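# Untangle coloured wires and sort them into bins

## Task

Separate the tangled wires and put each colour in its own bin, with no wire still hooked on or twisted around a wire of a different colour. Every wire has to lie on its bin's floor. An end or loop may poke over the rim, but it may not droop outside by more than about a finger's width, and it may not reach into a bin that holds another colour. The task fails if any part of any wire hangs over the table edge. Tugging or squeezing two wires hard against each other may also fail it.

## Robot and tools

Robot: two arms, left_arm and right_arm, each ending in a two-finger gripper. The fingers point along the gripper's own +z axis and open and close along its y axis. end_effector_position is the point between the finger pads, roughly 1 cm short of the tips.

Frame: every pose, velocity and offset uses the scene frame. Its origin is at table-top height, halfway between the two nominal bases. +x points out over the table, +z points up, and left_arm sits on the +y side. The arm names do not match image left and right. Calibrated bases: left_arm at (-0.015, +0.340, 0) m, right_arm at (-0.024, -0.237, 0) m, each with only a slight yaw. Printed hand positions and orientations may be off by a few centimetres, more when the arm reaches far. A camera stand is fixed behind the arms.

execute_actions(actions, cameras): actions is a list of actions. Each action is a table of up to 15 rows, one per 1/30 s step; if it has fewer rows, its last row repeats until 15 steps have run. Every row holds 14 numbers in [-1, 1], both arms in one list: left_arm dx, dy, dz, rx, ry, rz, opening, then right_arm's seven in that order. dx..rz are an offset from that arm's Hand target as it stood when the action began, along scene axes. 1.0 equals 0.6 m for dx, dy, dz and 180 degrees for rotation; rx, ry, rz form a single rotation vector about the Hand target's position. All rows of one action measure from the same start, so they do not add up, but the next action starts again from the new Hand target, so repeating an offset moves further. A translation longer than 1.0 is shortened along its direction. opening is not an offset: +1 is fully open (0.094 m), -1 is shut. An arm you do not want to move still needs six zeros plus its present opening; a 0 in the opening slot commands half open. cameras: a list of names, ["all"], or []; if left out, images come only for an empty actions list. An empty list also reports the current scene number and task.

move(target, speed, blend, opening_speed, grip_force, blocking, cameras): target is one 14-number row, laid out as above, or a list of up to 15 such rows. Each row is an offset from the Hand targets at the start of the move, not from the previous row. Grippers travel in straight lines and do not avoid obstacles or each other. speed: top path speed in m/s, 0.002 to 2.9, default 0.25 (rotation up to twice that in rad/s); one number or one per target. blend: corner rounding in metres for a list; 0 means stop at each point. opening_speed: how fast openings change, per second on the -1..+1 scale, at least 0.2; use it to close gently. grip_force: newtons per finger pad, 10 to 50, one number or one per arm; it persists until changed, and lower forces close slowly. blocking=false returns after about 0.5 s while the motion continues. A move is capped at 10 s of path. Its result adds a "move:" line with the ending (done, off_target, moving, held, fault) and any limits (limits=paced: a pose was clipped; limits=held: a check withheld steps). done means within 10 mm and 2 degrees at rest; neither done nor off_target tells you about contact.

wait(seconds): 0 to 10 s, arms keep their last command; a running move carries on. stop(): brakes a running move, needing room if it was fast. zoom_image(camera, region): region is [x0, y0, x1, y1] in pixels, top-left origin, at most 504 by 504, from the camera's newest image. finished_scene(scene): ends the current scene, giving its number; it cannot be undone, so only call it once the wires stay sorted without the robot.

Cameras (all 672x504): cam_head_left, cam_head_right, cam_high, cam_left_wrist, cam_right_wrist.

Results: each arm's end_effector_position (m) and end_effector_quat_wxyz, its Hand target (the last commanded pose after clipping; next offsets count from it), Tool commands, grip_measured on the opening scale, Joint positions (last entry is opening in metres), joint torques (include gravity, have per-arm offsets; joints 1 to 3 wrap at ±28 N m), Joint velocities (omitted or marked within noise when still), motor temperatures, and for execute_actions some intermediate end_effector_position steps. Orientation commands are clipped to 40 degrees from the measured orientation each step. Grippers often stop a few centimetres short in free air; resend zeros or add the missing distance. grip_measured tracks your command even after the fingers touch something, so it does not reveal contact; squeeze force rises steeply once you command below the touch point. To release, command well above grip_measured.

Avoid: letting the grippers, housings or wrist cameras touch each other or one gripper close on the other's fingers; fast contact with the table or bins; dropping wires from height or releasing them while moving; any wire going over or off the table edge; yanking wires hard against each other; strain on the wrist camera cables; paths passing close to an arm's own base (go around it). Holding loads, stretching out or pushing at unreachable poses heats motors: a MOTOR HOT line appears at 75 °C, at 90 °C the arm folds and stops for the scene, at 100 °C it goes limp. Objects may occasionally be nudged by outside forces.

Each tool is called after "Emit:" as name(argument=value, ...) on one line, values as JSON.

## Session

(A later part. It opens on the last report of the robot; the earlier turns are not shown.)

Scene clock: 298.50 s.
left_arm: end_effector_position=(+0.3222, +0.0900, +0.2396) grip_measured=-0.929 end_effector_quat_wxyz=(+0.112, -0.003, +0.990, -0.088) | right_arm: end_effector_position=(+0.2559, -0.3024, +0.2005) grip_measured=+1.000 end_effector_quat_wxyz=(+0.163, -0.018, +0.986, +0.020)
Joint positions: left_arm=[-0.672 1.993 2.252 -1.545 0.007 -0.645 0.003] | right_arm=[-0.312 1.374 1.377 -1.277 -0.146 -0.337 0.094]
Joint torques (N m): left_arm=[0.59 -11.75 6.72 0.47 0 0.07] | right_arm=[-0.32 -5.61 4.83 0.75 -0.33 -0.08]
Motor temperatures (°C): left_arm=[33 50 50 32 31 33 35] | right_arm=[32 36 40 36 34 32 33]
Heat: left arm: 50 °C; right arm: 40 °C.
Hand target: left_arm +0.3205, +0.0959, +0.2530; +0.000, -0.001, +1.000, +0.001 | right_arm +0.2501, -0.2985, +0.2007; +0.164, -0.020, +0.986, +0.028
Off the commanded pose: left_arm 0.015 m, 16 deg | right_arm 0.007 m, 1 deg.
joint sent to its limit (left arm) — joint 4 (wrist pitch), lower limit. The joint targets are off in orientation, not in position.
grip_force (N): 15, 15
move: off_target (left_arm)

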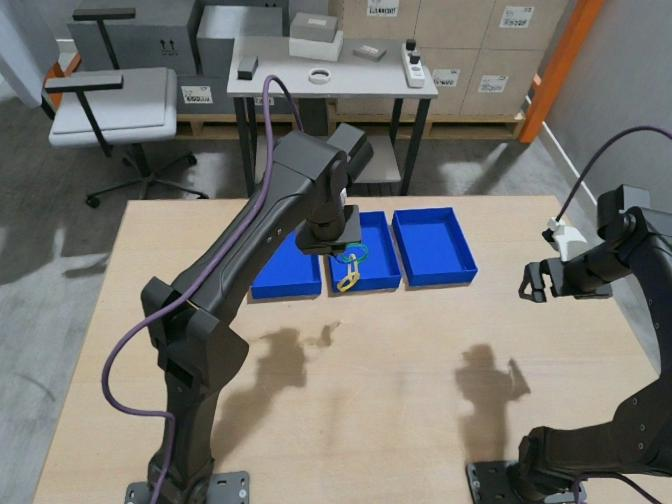

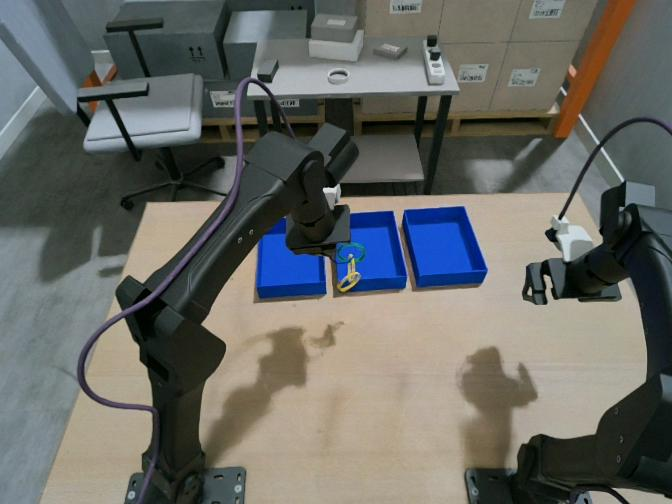

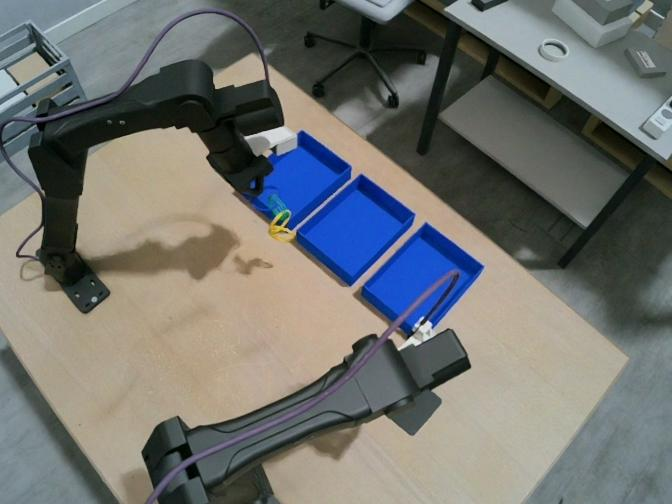

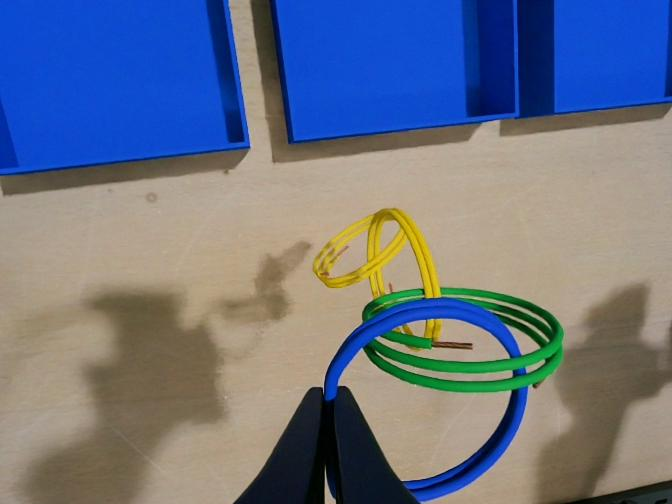

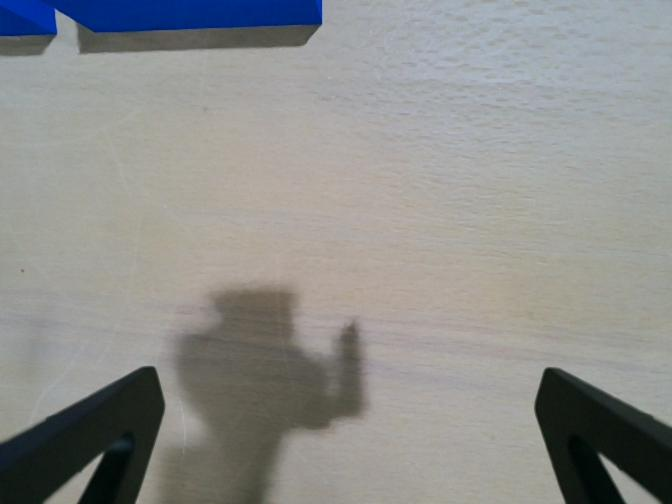

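Emit:
move(target=[0,0,0,0,0,0,-1,0.133,0.27,0,0.3,-0.306,0.407,1], cameras=["all"], speed=0.3)

Scene clock: 316.97 s.
left_arm: end_effector_position=(+0.3222, +0.0900, +0.2396) grip_measured=-0.929 end_effector_quat_wxyz=(+0.112, -0.003, +0.990, -0.088) | right_arm: end_effector_position=(+0.3218, -0.1362, +0.1959) grip_measured=+1.000 end_effector_quat_wxyz=(+0.492, -0.484, +0.580, +0.433)
Joint positions: left_arm=[-0.672 1.993 2.252 -1.545 0.007 -0.644 0.003] | right_arm=[-0.224 1.972 1.41 -1.531 -1.408 -2.071 0.094]
Joint torques (N m): left_arm=[0.65 -11.71 6.52 0.53 -0.02 0.07] | right_arm=[0.25 -6.56 7.25 -0.61 -0.93 -0.11]
Motor temperatures (°C): left_arm=[33 57 50 32 31 33 35] | right_arm=[32 36 40 36 34 32 33]
Heat: left arm: 57 °C; right arm: 40 °C.
Hand target: left_arm +0.3205, +0.0959, +0.2530; +0.000, +0.000, +1.000, +0.001 | right_arm +0.3300, -0.1366, +0.2007; +0.499, -0.501, +0.500, +0.499
Off the commanded pose: left_arm 0.015 m, 16 deg | right_arm 0.009 m, 12 deg.
joint sent to its limit (left arm) — joint 4 (wrist pitch), lower limit. The joint targets are off in orientation, not in position.
joint sent to its limit (right arm) — joint 6 (wrist roll), lower limit. The joint targets are off in orientation, not in position.
grip_force (N): 15, 15
move: off_target (left_arm, right_arm)

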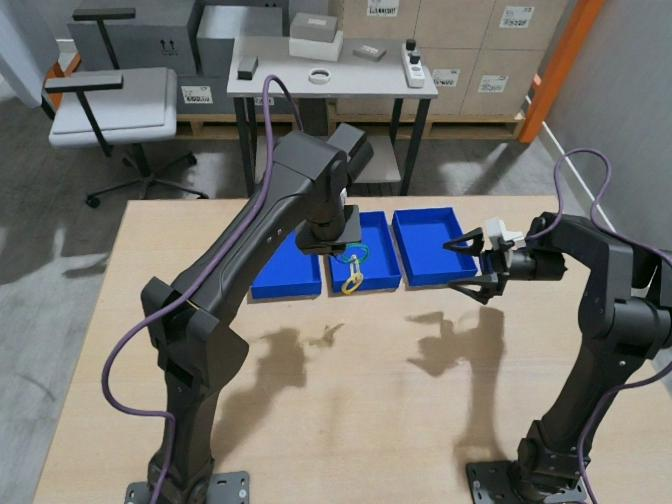

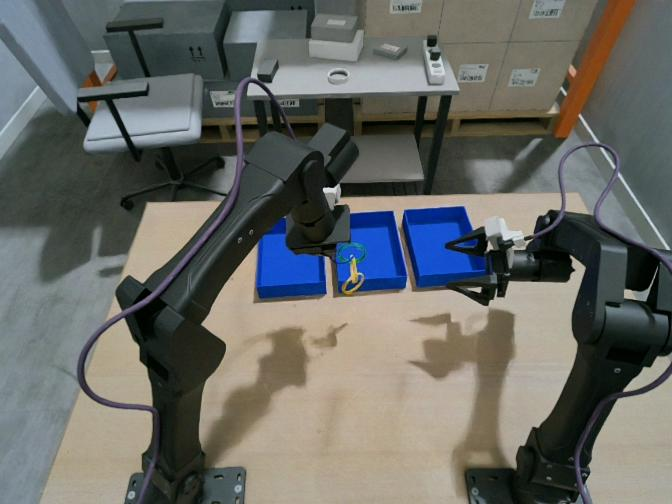

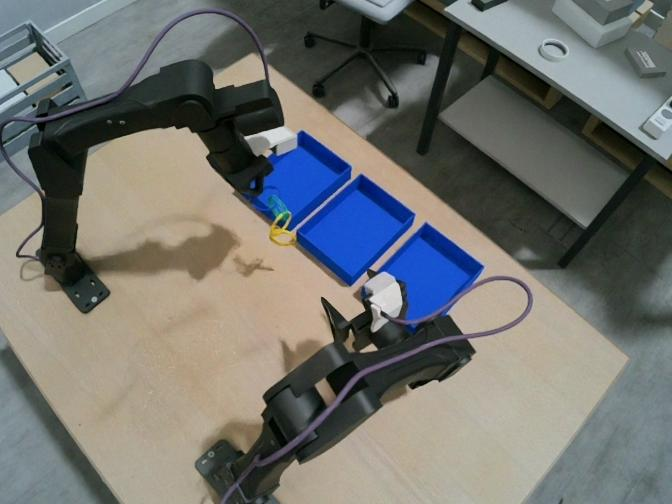

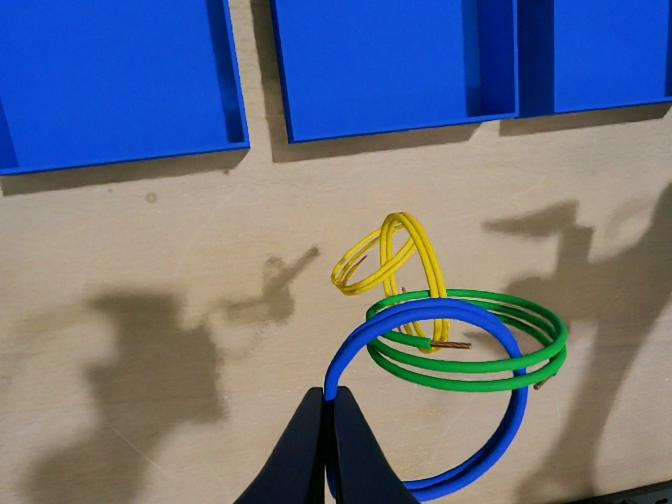

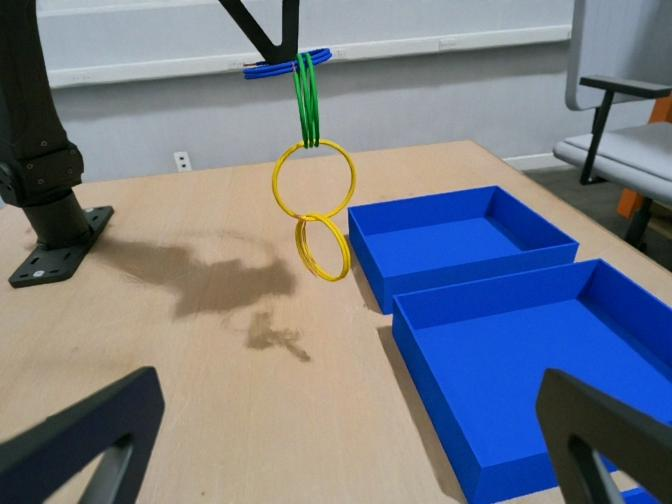

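Emit:
zoom_image(camera="cam_right_wrist", region=[210, 0, 400, 160])

Emit:
zoom_image(camera="cam_right_wrist", region=[230, 120, 400, 300])

Emit:
zoom_image(camera="cam_left_wrist", region=[320, 190, 590, 420])

Scaled by 2.653 from the camera's 672x504 image, which has a finer 960x720 frame.

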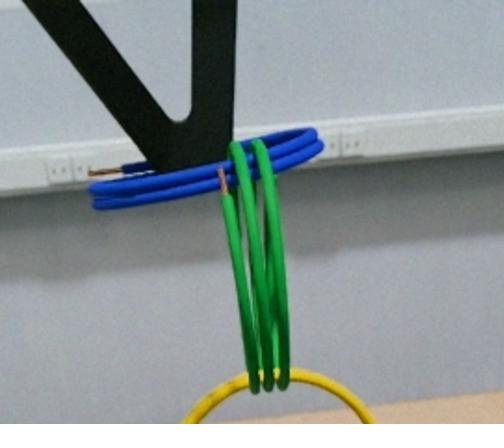

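Scaled by 2.800 from the camera's 672x504 image, which has a finer 960x720 frame.

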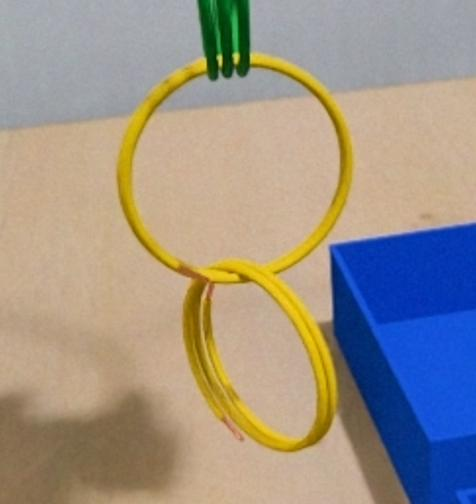

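Scaled by 1.867 from the camera's 672x504 image, which has a finer 960x720 frame.

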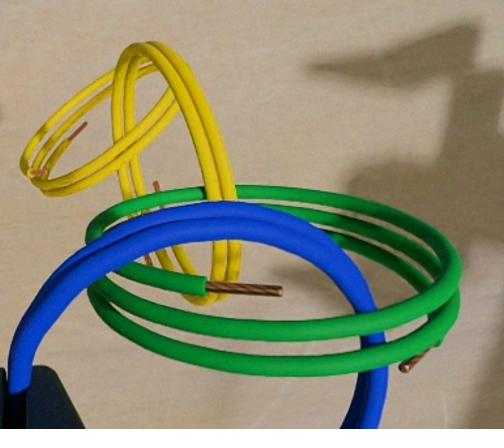

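Emit:
move(target=[[-0.03,0,-0.15,0,0,0,-1,0,0,0,0,0,0,1],[-0.06,0.18,-0.385,0,0,0,-1,0,0,0,0,0,0,1]], cameras=["cam_head_left","cam_left_wrist","cam_right_wrist"], speed=0.08)

Emit:
zoom_image(camera="cam_left_wrist", region=[300, 150, 672, 504])

Scene clock: 351.27 s.
left_arm: end_effector_position=(+0.2799, +0.2027, +0.0169) grip_measured=-0.929 end_effector_quat_wxyz=(-0.018, -0.003, +1.000, +0.005) | right_arm: end_effector_position=(+0.3217, -0.1362, +0.1960) grip_measured=+1.000 end_effector_quat_wxyz=(+0.492, -0.484, +0.580, +0.433)
Joint positions: left_arm=[-0.469 1.894 1.239 -0.952 0.007 -0.441 0.003] | right_arm=[-0.224 1.972 1.41 -1.532 -1.408 -2.072 0.094]
Joint torques (N m): left_arm=[0.44 -11.11 4.31 0.31 -0.05 0.04] | right_arm=[0.25 -6.56 7.28 -0.61 -0.93 -0.11]
Motor temperatures (°C): left_arm=[33 59 49 32 31 33 35] | right_arm=[31 39 43 36 35 32 33]
Heat: left arm: 59 °C; right arm: 43 °C.
Hand target: left_arm +0.2846, +0.2039, +0.0220; +0.000, -0.001, +1.000, +0.001 | right_arm +0.3300, -0.1366, +0.2007; +0.499, -0.501, +0.500, +0.499
Off the commanded pose: left_arm 0.007 m, 2 deg | right_arm 0.010 m, 12 deg.
joint sent to its limit (right arm) — joint 6 (wrist roll), lower limit. The joint targets are off in orientation, not in position.
grip_force (N): 15, 15
move: off_target (right_arm)
Images, in order (width x height): cam_head_left 672x504, cam_left_wrist 672x504, cam_right_wrist 672x504.

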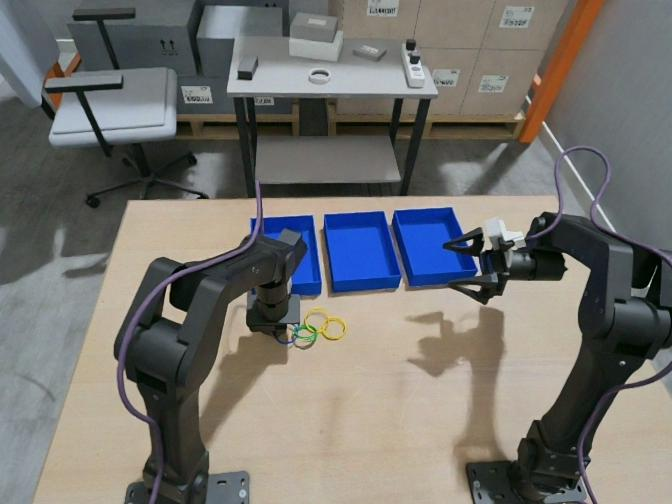

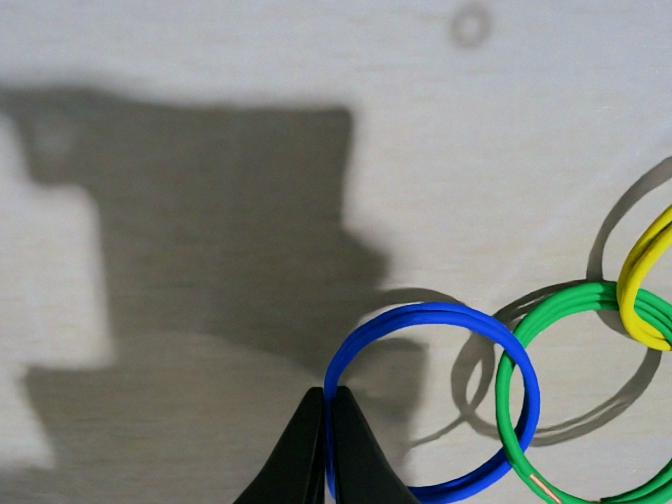

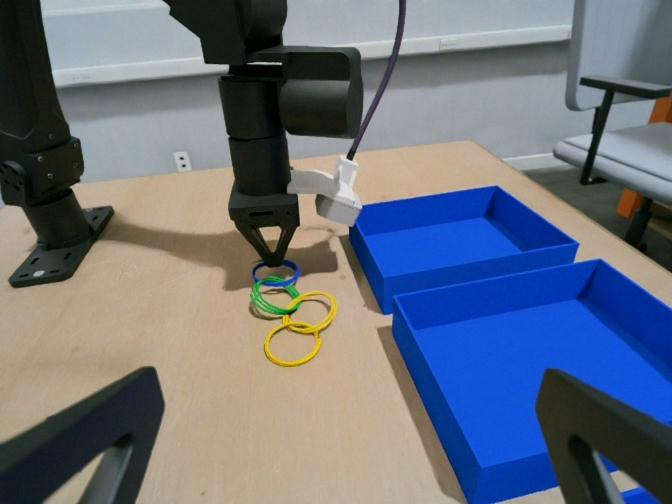

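Scaled by 1.355 from the camera's 672x504 image, which has a finer 960x720 frame.

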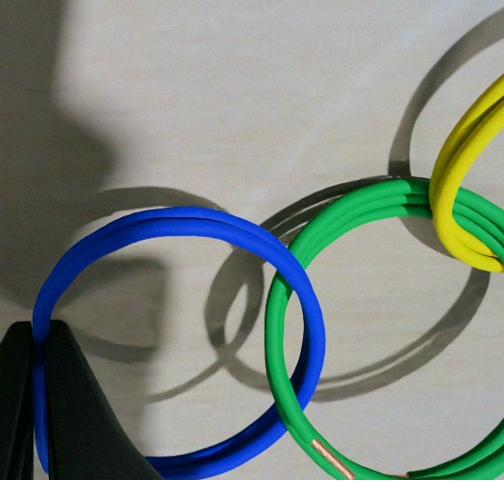

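Emit:
move(target=[[0,0,0,0,0,0,-0.7,0,0,0,0,0,0,1],[-0.0,0,0.2,0,0,0,-0.7,0,0,0,0,0,0,1],[-0.03,-0.1,0.17,0,0,0,-0.7,0,0,0,0,0,0,1]], cameras=["cam_left_wrist"], speed=0.1)

Emit:
zoom_image(camera="cam_left_wrist", region=[250, 200, 600, 504])

Scene clock: 380.47 s.
left_arm: end_effector_position=(+0.2597, +0.1483, +0.1247) grip_measured=-0.703 end_effector_quat_wxyz=(-0.010, +0.003, +1.000, +0.003) | right_arm: end_effector_position=(+0.3217, -0.1362, +0.1960) grip_measured=+1.000 end_effector_quat_wxyz=(+0.492, -0.484, +0.580, +0.433)
Joint positions: left_arm=[-0.643 1.832 1.597 -1.356 0.006 -0.602 0.014] | right_arm=[-0.224 1.972 1.41 -1.532 -1.408 -2.072 0.094]
Joint torques (N m): left_arm=[-0.25 -7.68 6.48 0.37 -0.06 -0.11] | right_arm=[0.25 -6.56 7.3 -0.61 -0.93 -0.1]
Motor temperatures (°C): left_arm=[33 55 47 32 31 33 35] | right_arm=[31 39 44 36 35 32 33]
Heat: left arm: 55 °C; right arm: 44 °C.
Hand target: left_arm +0.2665, +0.1439, +0.1240; +0.000, -0.001, +1.000, +0.001 | right_arm +0.3300, -0.1366, +0.2007; +0.499, -0.501, +0.500, +0.499
Off the commanded pose: left_arm 0.008 m, 1 deg | right_arm 0.010 m, 12 deg.
joint sent to its limit (right arm) — joint 6 (wrist roll), lower limit. The joint targets are off in orientation, not in position.
grip_force (N): 15, 15
move: off_target (right_arm)
Images, in order (width x height): cam_left_wrist 672x504.

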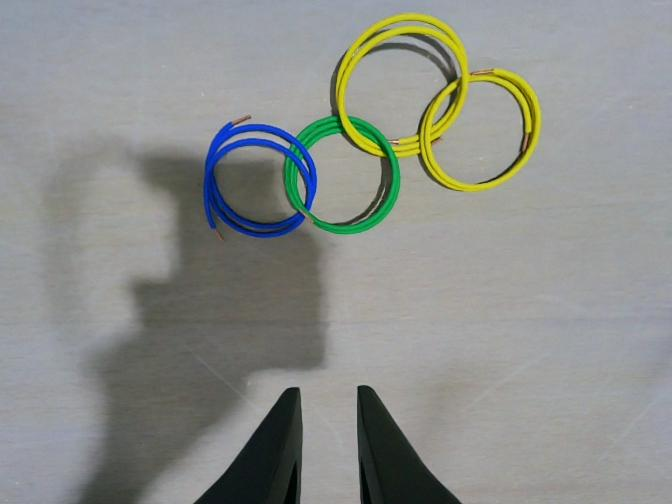

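Scaled by 1.440 from the camera's 672x504 image, which has a finer 960x720 frame.

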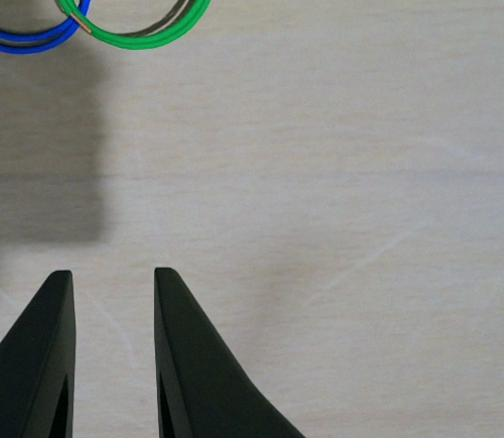

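Emit:
zoom_image(camera="cam_left_wrist", region=[190, 95, 330, 255])

Emit:
zoom_image(camera="cam_left_wrist", region=[270, 95, 420, 255])

Emit:
zoom_image(camera="cam_left_wrist", region=[320, 5, 550, 205])

Scaled by 3.150 from the camera's 672x504 image, which has a finer 960x720 frame.

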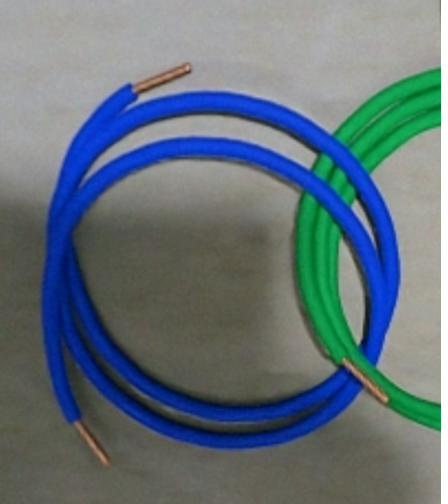

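Scaled by 3.150 from the camera's 672x504 image, which has a finer 960x720 frame.

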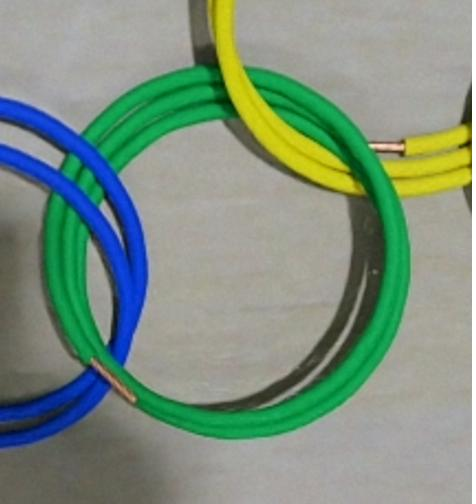

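Scaled by 2.191 from the camera's 672x504 image, which has a finer 960x720 frame.

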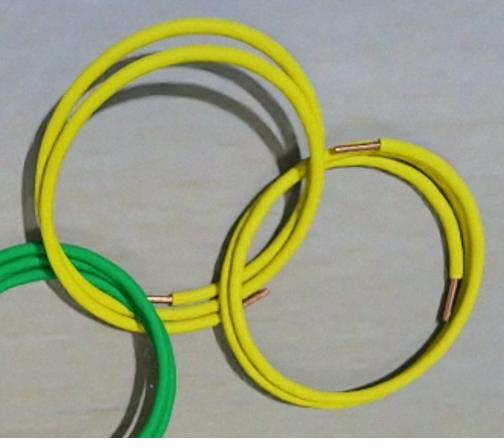

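Emit:
move(target=[-0.0325,0.102,-0.09,0,0,-0.722,-0.55,0,0,0,0,0,0,1], cameras=["cam_left_wrist","cam_head_left"], speed=0.4)

Emit:
zoom_image(camera="cam_left_wrist", region=[150, 200, 550, 504])

Scene clock: 505.00 s.
left_arm: end_effector_position=(+0.2476, +0.2045, +0.0678) grip_measured=-0.553 end_effector_quat_wxyz=(-0.010, +0.904, +0.427, +0.000) | right_arm: end_effector_position=(+0.3217, -0.1362, +0.1960) grip_measured=+1.000 end_effector_quat_wxyz=(+0.492, -0.484, +0.580, +0.433)
Joint positions: left_arm=[-0.521 1.705 1.216 -1.098 -0.012 1.773 0.021] | right_arm=[-0.224 1.972 1.41 -1.532 -1.408 -2.072 0.094]
Joint torques (N m): left_arm=[0.62 -9.21 4.4 0.27 0.11 0.1] | right_arm=[0.24 -6.56 7.3 -0.61 -0.93 -0.11]
Motor temperatures (°C): left_arm=[33 50 50 32 31 33 34] | right_arm=[31 40 45 36 36 32 33]
Heat: left arm: 50 °C; right arm: 45 °C.
Hand target: left_arm +0.2471, +0.2051, +0.0701; +0.001, +0.906, +0.423, +0.001 | right_arm +0.3300, -0.1366, +0.2007; +0.499, -0.501, +0.500, +0.499
Off the commanded pose: left_arm 0.002 m, 1 deg | right_arm 0.010 m, 12 deg.
joint sent to its limit (right arm) — joint 6 (wrist roll), lower limit. The joint targets are off in orientation, not in position.
grip_force (N): 15, 15
move: off_target (right_arm)
Images, in order (width x height): cam_head_left 672x504, cam_left_wrist 672x504.

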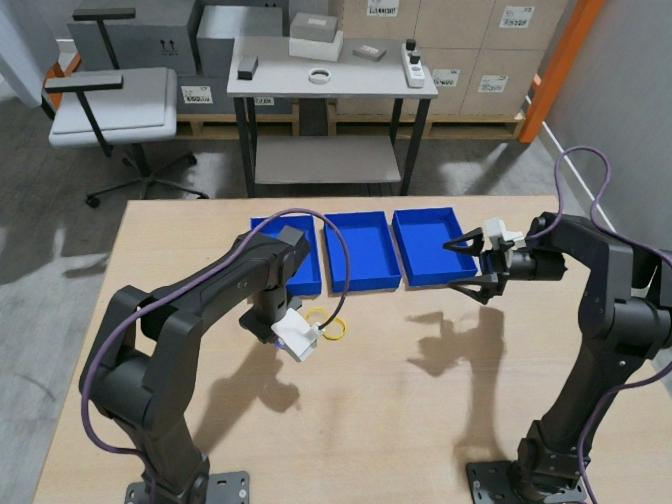

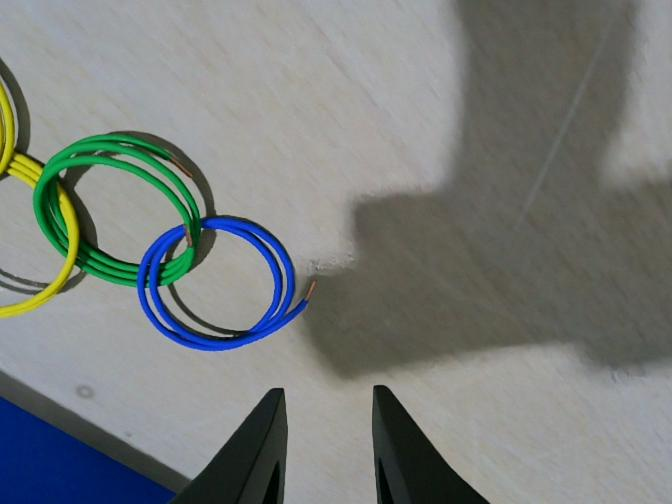

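Scaled by 1.260 from the camera's 672x504 image, which has a finer 960x720 frame.

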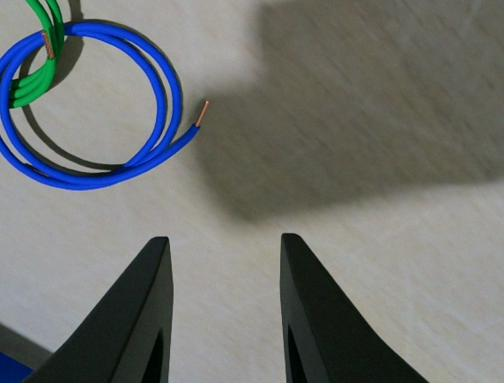

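Emit:
zoom_image(camera="cam_left_wrist", region=[120, 200, 330, 360])

Emit:
move(target=[0.027,0.008,-0.055,0,0,0,-0.65,0,0,0,0,0,0,1], cameras=["cam_left_wrist"], speed=0.15)

Emit:
zoom_image(camera="cam_left_wrist", region=[150, 250, 450, 504])

Scaled by 2.400 from the camera's 672x504 image, which has a finer 960x720 frame.

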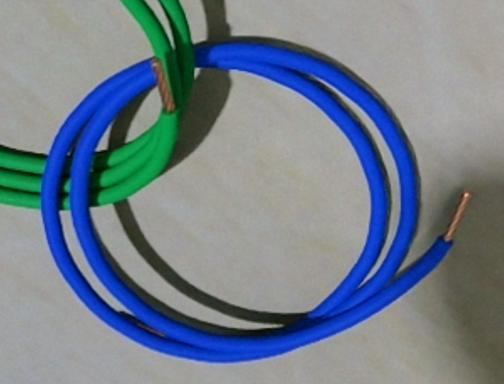

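Scene clock: 524.27 s.
left_arm: end_effector_position=(+0.2649, +0.2093, +0.0426) grip_measured=-0.647 end_effector_quat_wxyz=(+0.001, +0.904, +0.427, +0.009) | right_arm: end_effector_position=(+0.3217, -0.1362, +0.1960) grip_measured=+1.000 end_effector_quat_wxyz=(+0.492, -0.484, +0.580, +0.433)
Joint positions: left_arm=[-0.481 1.756 1.172 -0.975 -0.012 1.812 0.017] | right_arm=[-0.224 1.972 1.41 -1.532 -1.408 -2.072 0.094]
Joint torques (N m): left_arm=[0.69 -6.84 4.57 0.42 0.16 0.11] | right_arm=[0.25 -6.57 7.3 -0.62 -0.93 -0.1]
Heat: left arm: 48 °C; right arm: 46 °C.
Hand target: left_arm +0.2633, +0.2099, +0.0370; +0.001, +0.906, +0.423, +0.001 | right_arm +0.3300, -0.1366, +0.2007; +0.499, -0.501, +0.500, +0.499
Off the commanded pose: left_arm 0.006 m, 1 deg | right_arm 0.010 m, 12 deg.
joint sent to its limit (right arm) — joint 6 (wrist roll), lower limit. The joint targets are off in orientation, not in position.
grip_force (N): 15, 15
move: off_target (right_arm)
Images, in order (width x height): cam_left_wrist 672x504.

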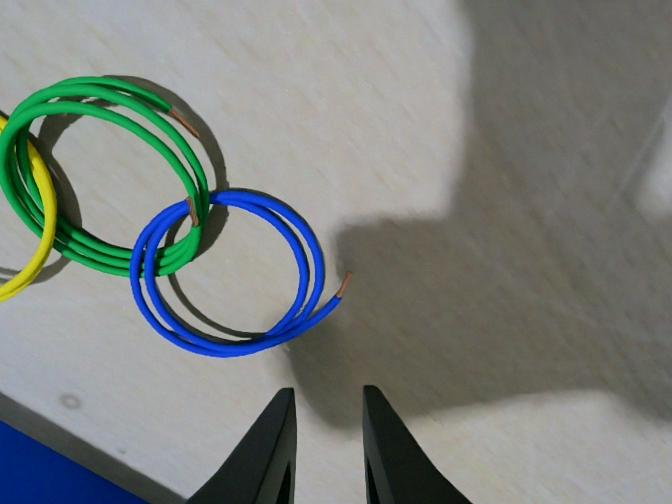

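Scaled by 1.680 from the camera's 672x504 image, which has a finer 960x720 frame.

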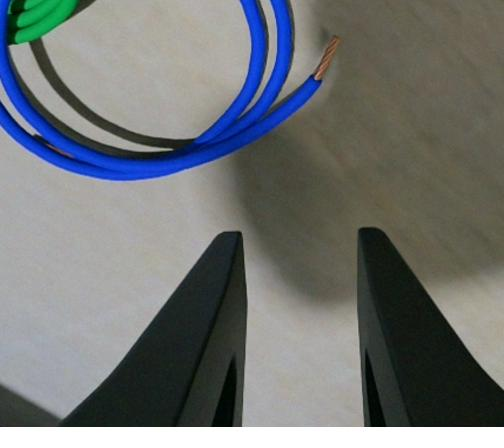

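Emit:
move(target=[-0.0103,-0.0055,-0.033,0,0,-0.03,-0.65,0,0,0,0,0,0,1], cameras=["cam_left_wrist"], speed=0.1)

Emit:
zoom_image(camera="cam_left_wrist", region=[200, 250, 500, 504])

Scene clock: 540.97 s.
left_arm: end_effector_position=(+0.2616, +0.2091, +0.0239) grip_measured=-0.647 end_effector_quat_wxyz=(+0.003, +0.921, +0.391, +0.010) | right_arm: end_effector_position=(+0.3217, -0.1362, +0.1960) grip_measured=+1.000 end_effector_quat_wxyz=(+0.492, -0.484, +0.580, +0.433)
Joint positions: left_arm=[-0.486 1.768 1.107 -0.892 -0.012 1.887 0.017] | right_arm=[-0.224 1.972 1.41 -1.532 -1.408 -2.072 0.094]
Joint torques (N m): left_arm=[-0.75 -6.84 4.3 0.36 0.14 0.13] | right_arm=[0.24 -6.57 7.3 -0.61 -0.93 -0.11]
Heat: left arm: 47 °C; right arm: 46 °C.
Hand target: left_arm +0.2571, +0.2066, +0.0172; +0.001, +0.925, +0.380, +0.001 | right_arm +0.3300, -0.1366, +0.2007; +0.499, -0.501, +0.500, +0.499
Off the commanded pose: left_arm 0.008 m, 2 deg | right_arm 0.010 m, 12 deg.
joint sent to its limit (right arm) — joint 6 (wrist roll), lower limit. The joint targets are off in orientation, not in position.
grip_force (N): 15, 15
move: off_target (right_arm)
Images, in order (width x height): cam_left_wrist 672x504.

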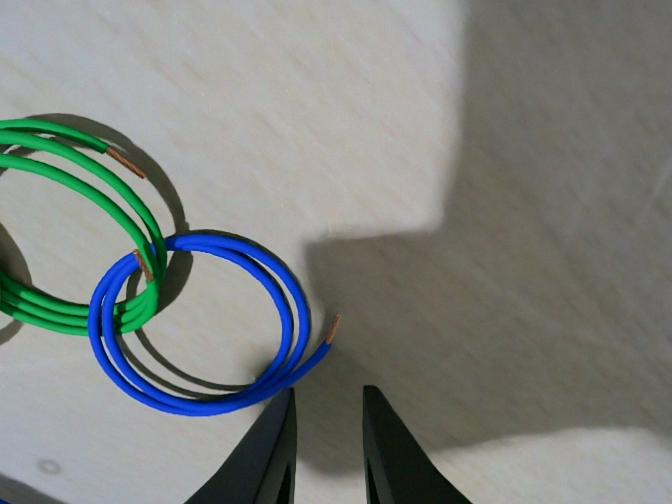

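Scaled by 1.680 from the camera's 672x504 image, which has a finer 960x720 frame.

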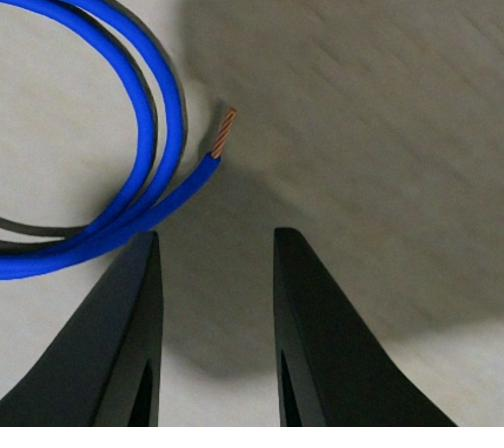

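Emit:
move(target=[-0.006,-0.006,-0.009,0,0,-0.02,-0.65,0,0,0,0,0,0,1], cameras=["cam_left_wrist"], speed=0.1)

Emit:
zoom_image(camera="cam_left_wrist", region=[200, 250, 500, 504])

Scene clock: 552.20 s.
left_arm: end_effector_position=(+0.2588, +0.2050, +0.0197) grip_measured=-0.647 end_effector_quat_wxyz=(+0.004, +0.932, +0.361, +0.012) | right_arm: end_effector_position=(+0.3217, -0.1362, +0.1960) grip_measured=+1.000 end_effector_quat_wxyz=(+0.492, -0.484, +0.580, +0.433)
Joint positions: left_arm=[-0.503 1.768 1.089 -0.869 -0.012 1.934 0.017] | right_arm=[-0.224 1.972 1.41 -1.532 -1.408 -2.072 0.094]
Joint torques (N m): left_arm=[-0.81 -6.38 4.19 0.39 0.13 0.09] | right_arm=[0.24 -6.57 7.3 -0.61 -0.93 -0.1]
Heat: left arm: 47 °C; right arm: 46 °C.
Hand target: left_arm +0.2535, +0.2030, +0.0118; +0.001, +0.936, +0.351, +0.001 | right_arm +0.3300, -0.1366, +0.2007; +0.499, -0.501, +0.500, +0.499
Off the commanded pose: left_arm 0.010 m, 2 deg | right_arm 0.010 m, 12 deg.
joint sent to its limit (right arm) — joint 6 (wrist roll), lower limit. The joint targets are off in orientation, not in position.
grip_force (N): 15, 15
move: off_target (right_arm)
Images, in order (width x height): cam_left_wrist 672x504.

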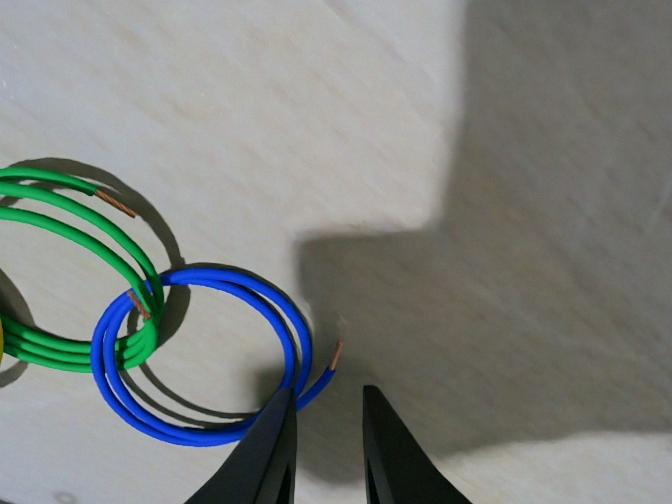

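Scaled by 1.680 from the camera's 672x504 image, which has a finer 960x720 frame.

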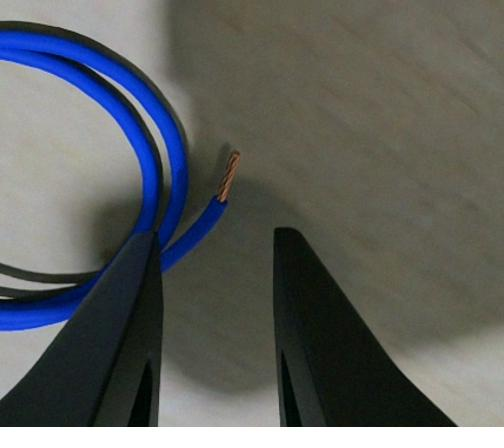

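Emit:
move(target=[-0.005,-0.005,-0.014,0,0,0,-0.75,0,0,0,0,0,0,1], cameras=["cam_left_wrist"], speed=0.1)

Emit:
zoom_image(camera="cam_left_wrist", region=[200, 250, 500, 504])

Scene clock: 562.43 s.
left_arm: end_effector_position=(+0.2556, +0.2021, +0.0104) grip_measured=-0.747 end_effector_quat_wxyz=(+0.003, +0.935, +0.355, +0.011) | right_arm: end_effector_position=(+0.3217, -0.1362, +0.1960) grip_measured=+1.000 end_effector_quat_wxyz=(+0.492, -0.484, +0.580, +0.433)
Joint positions: left_arm=[-0.516 1.782 1.065 -0.835 -0.012 1.935 0.012] | right_arm=[-0.224 1.972 1.41 -1.532 -1.408 -2.072 0.094]
Joint torques (N m): left_arm=[-0.59 -6.54 4.27 0.31 0.12 -0.01] | right_arm=[0.24 -6.56 7.28 -0.61 -0.93 -0.11]
Heat: left arm: 47 °C; right arm: 46 °C.
Hand target: left_arm +0.2505, +0.2000, +0.0034; +0.001, +0.936, +0.351, +0.001 | right_arm +0.3300, -0.1366, +0.2007; +0.499, -0.501, +0.500, +0.499
Off the commanded pose: left_arm 0.009 m, 1 deg | right_arm 0.010 m, 12 deg.
joint sent to its limit (right arm) — joint 6 (wrist roll), lower limit. The joint targets are off in orientation, not in position.
grip_force (N): 15, 15
move: off_target (right_arm)
Images, in order (width x height): cam_left_wrist 672x504.

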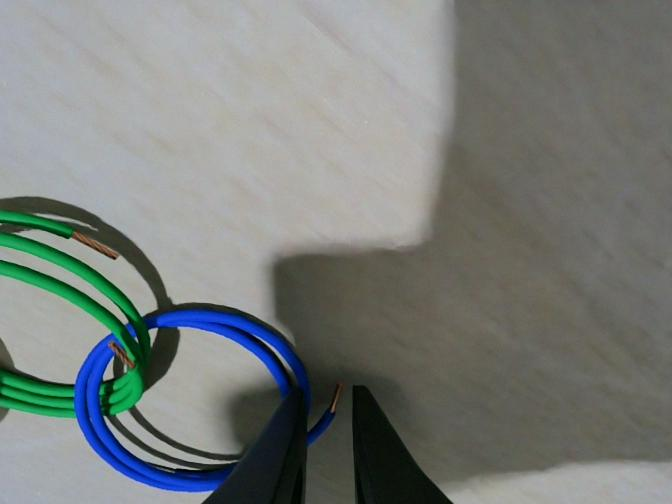

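Scaled by 1.680 from the camera's 672x504 image, which has a finer 960x720 frame.

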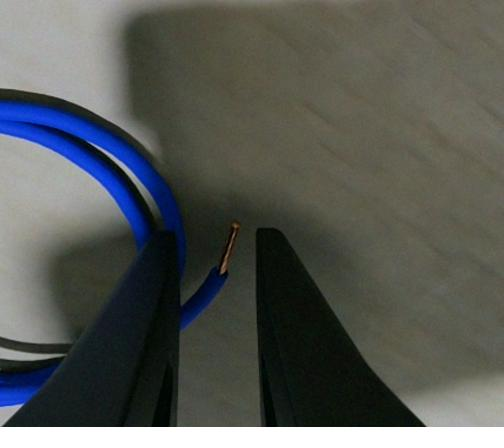

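Emit:
move(target=[0,0,0.004,0,0,0,-1,0,0,0,0,0,0,1], cameras=["cam_left_wrist"], grip_force=25)

Emit:
zoom_image(camera="cam_left_wrist", region=[200, 250, 500, 504])

Scene clock: 573.43 s.
left_arm: end_effector_position=(+0.2557, +0.2020, +0.0104) grip_measured=-0.983 end_effector_quat_wxyz=(+0.003, +0.935, +0.355, +0.011) | right_arm: end_effector_position=(+0.3217, -0.1362, +0.1960) grip_measured=+1.000 end_effector_quat_wxyz=(+0.492, -0.484, +0.580, +0.433)
Joint positions: left_arm=[-0.516 1.782 1.065 -0.834 -0.012 1.935 0.001] | right_arm=[-0.224 1.972 1.41 -1.532 -1.408 -2.072 0.094]
Joint torques (N m): left_arm=[-0.68 -6.95 4.62 0.22 0.13 0] | right_arm=[0.25 -6.56 7.3 -0.61 -0.93 -0.1]
Heat: left arm: 47 °C; right arm: 46 °C.
Hand target: left_arm +0.2505, +0.2000, +0.0058; +0.001, +0.936, +0.351, +0.001 | right_arm +0.3300, -0.1366, +0.2007; +0.499, -0.501, +0.500, +0.499
Off the commanded pose: left_arm 0.007 m, 1 deg | right_arm 0.010 m, 12 deg.
joint sent to its limit (right arm) — joint 6 (wrist roll), lower limit. The joint targets are off in orientation, not in position.
grip_force (N): 25, 25
move: off_target (right_arm)
Images, in order (width x height): cam_left_wrist 672x504.

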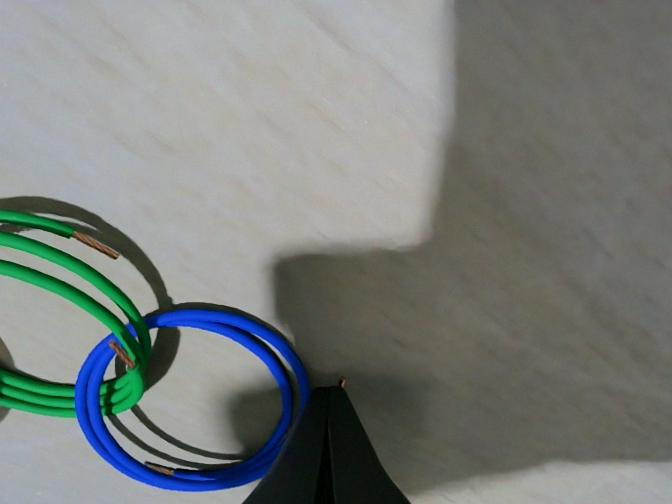

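Scaled by 1.680 from the camera's 672x504 image, which has a finer 960x720 frame.

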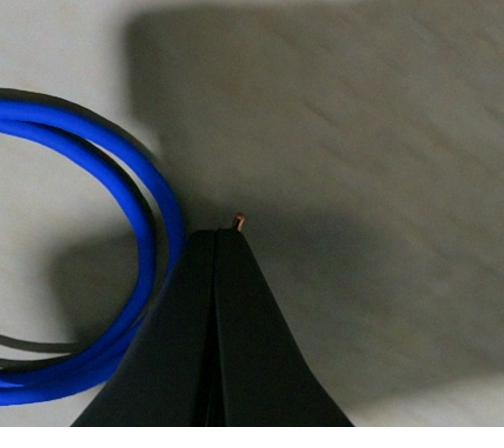

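Emit:
move(target=[0,0,0.01,0,0,0,-0.7,0,0,0,0,0,0,1], cameras=["cam_left_wrist"])

Emit:
zoom_image(camera="cam_left_wrist", region=[200, 250, 500, 504])

Scene clock: 581.73 s.
left_arm: end_effector_position=(+0.2557, +0.2020, +0.0104) grip_measured=-0.703 end_effector_quat_wxyz=(+0.003, +0.935, +0.355, +0.011) | right_arm: end_effector_position=(+0.3217, -0.1362, +0.1960) grip_measured=+1.000 end_effector_quat_wxyz=(+0.492, -0.484, +0.580, +0.433)
Joint positions: left_arm=[-0.516 1.782 1.065 -0.834 -0.012 1.935 0.014] | right_arm=[-0.224 1.972 1.41 -1.532 -1.408 -2.072 0.094]
Joint torques (N m): left_arm=[-0.62 -7.73 5.59 -0.05 0.17 -0.04] | right_arm=[0.25 -6.56 7.3 -0.61 -0.93 -0.1]
Heat: left arm: 48 °C; right arm: 46 °C.
Hand target: left_arm +0.2505, +0.2000, +0.0118; +0.001, +0.936, +0.351, +0.001 | right_arm +0.3300, -0.1366, +0.2007; +0.499, -0.501, +0.500, +0.499
Off the commanded pose: left_arm 0.006 m, 1 deg | right_arm 0.010 m, 12 deg.
joint sent to its limit (right arm) — joint 6 (wrist roll), lower limit. The joint targets are off in orientation, not in position.
grip_force (N): 25, 25
move: off_target (right_arm)
Images, in order (width x height): cam_left_wrist 672x504.

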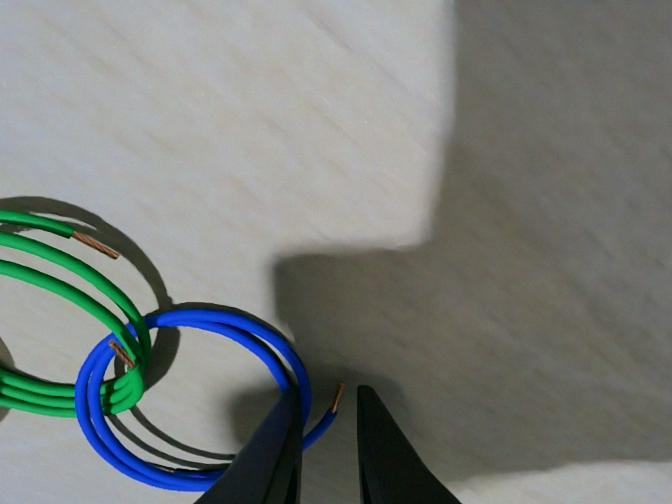

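Scaled by 1.680 from the camera's 672x504 image, which has a finer 960x720 frame.

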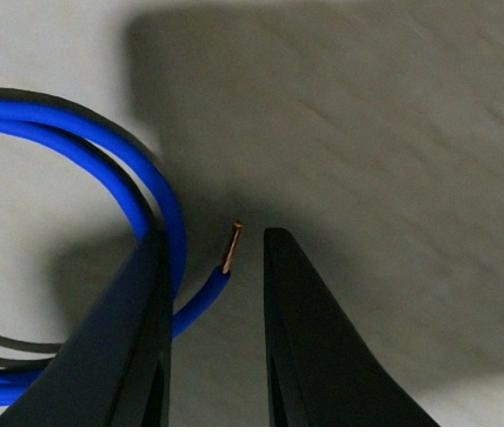

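Emit:
move(target=[0.006,0.0055,-0.018,0,0,0,-0.7,0,0,0,0,0,0,1], cameras=["cam_left_wrist"], speed=0.05)

Emit:
zoom_image(camera="cam_left_wrist", region=[200, 250, 500, 504])

Scene clock: 621.57 s.
left_arm: end_effector_position=(+0.2559, +0.2019, +0.0080) grip_measured=-0.703 end_effector_quat_wxyz=(+0.002, +0.935, +0.354, +0.010) | right_arm: end_effector_position=(+0.3217, -0.1362, +0.1960) grip_measured=+1.000 end_effector_quat_wxyz=(+0.492, -0.484, +0.580, +0.433)
Joint positions: left_arm=[-0.516 1.79 1.065 -0.83 -0.012 1.936 0.014] | right_arm=[-0.224 1.972 1.41 -1.532 -1.408 -2.072 0.094]
Joint torques (N m): left_arm=[0.85 -6.42 4.21 0.4 0.14 0.12] | right_arm=[0.25 -6.57 7.3 -0.61 -0.93 -0.11]
Heat: left arm: 49 °C; right arm: 46 °C.
Hand target: left_arm +0.2541, +0.2033, +0.0010; +0.001, +0.936, +0.351, +0.001 | right_arm +0.3300, -0.1366, +0.2007; +0.499, -0.501, +0.500, +0.499
Off the commanded pose: left_arm 0.007 m, 1 deg | right_arm 0.010 m, 12 deg.
joint sent to its limit (right arm) — joint 6 (wrist roll), lower limit. The joint targets are off in orientation, not in position.
grip_force (N): 25, 25
move: off_target (right_arm)
Images, in order (width x height): cam_left_wrist 672x504.

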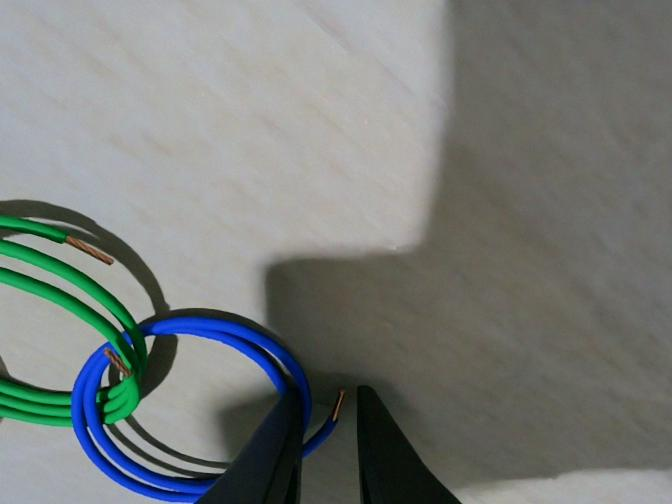

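Scaled by 1.680 from the camera's 672x504 image, which has a finer 960x720 frame.

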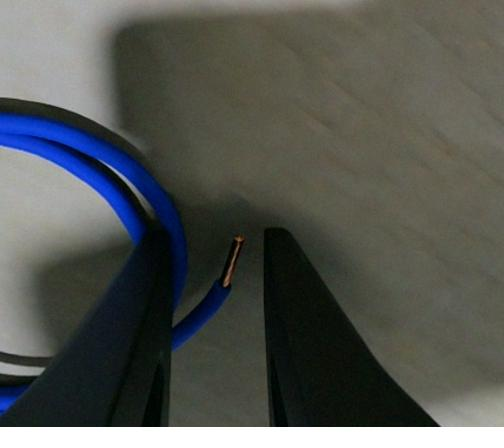

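Emit:
move(target=[0.016,0.007,0,0,0,0,-0.7,0,0,0,0,0,0,1], cameras=["cam_left_wrist"], speed=0.05)

Emit:
zoom_image(camera="cam_left_wrist", region=[200, 250, 500, 504])

Scene clock: 631.33 s.
left_arm: end_effector_position=(+0.2573, +0.2037, +0.0074) grip_measured=-0.703 end_effector_quat_wxyz=(+0.007, +0.936, +0.352, -0.002) | right_arm: end_effector_position=(+0.3217, -0.1362, +0.1960) grip_measured=+1.000 end_effector_quat_wxyz=(+0.492, -0.484, +0.580, +0.433)
Joint positions: left_arm=[-0.494 1.8 1.074 -0.837 0.012 1.963 0.014] | right_arm=[-0.224 1.972 1.41 -1.532 -1.408 -2.072 0.094]
Joint torques (N m): left_arm=[1.28 -5.65 5.76 0.37 -0.11 0.15] | right_arm=[0.24 -6.56 7.3 -0.61 -0.93 -0.1]
Heat: left arm: 48 °C; right arm: 46 °C.
Hand target: left_arm +0.2637, +0.2076, +0.0010; +0.000, +0.936, +0.351, +0.001 | right_arm +0.3300, -0.1366, +0.2007; +0.499, -0.501, +0.500, +0.499
Off the commanded pose: left_arm 0.010 m, 1 deg | right_arm 0.010 m, 12 deg.
joint sent to its limit (right arm) — joint 6 (wrist roll), lower limit. The joint targets are off in orientation, not in position.
grip_force (N): 25, 25
move: off_target (right_arm)
Images, in order (width x height): cam_left_wrist 672x504.

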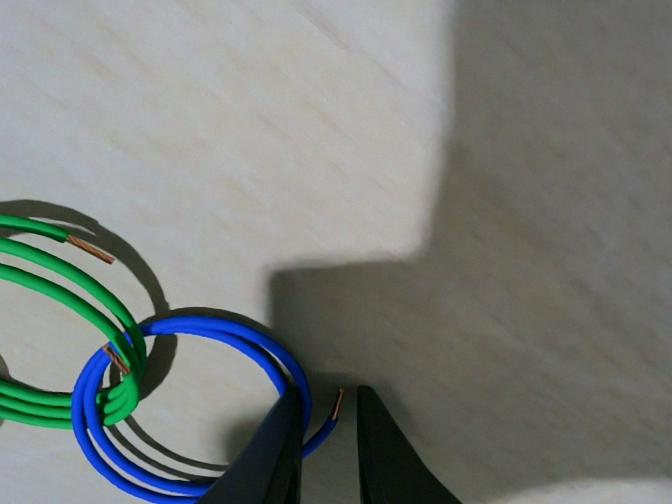

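Scaled by 1.680 from the camera's 672x504 image, which has a finer 960x720 frame.

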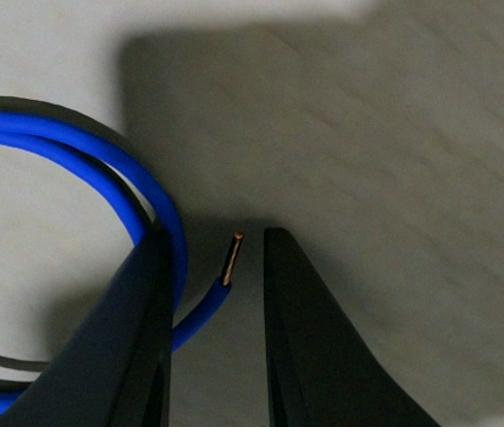

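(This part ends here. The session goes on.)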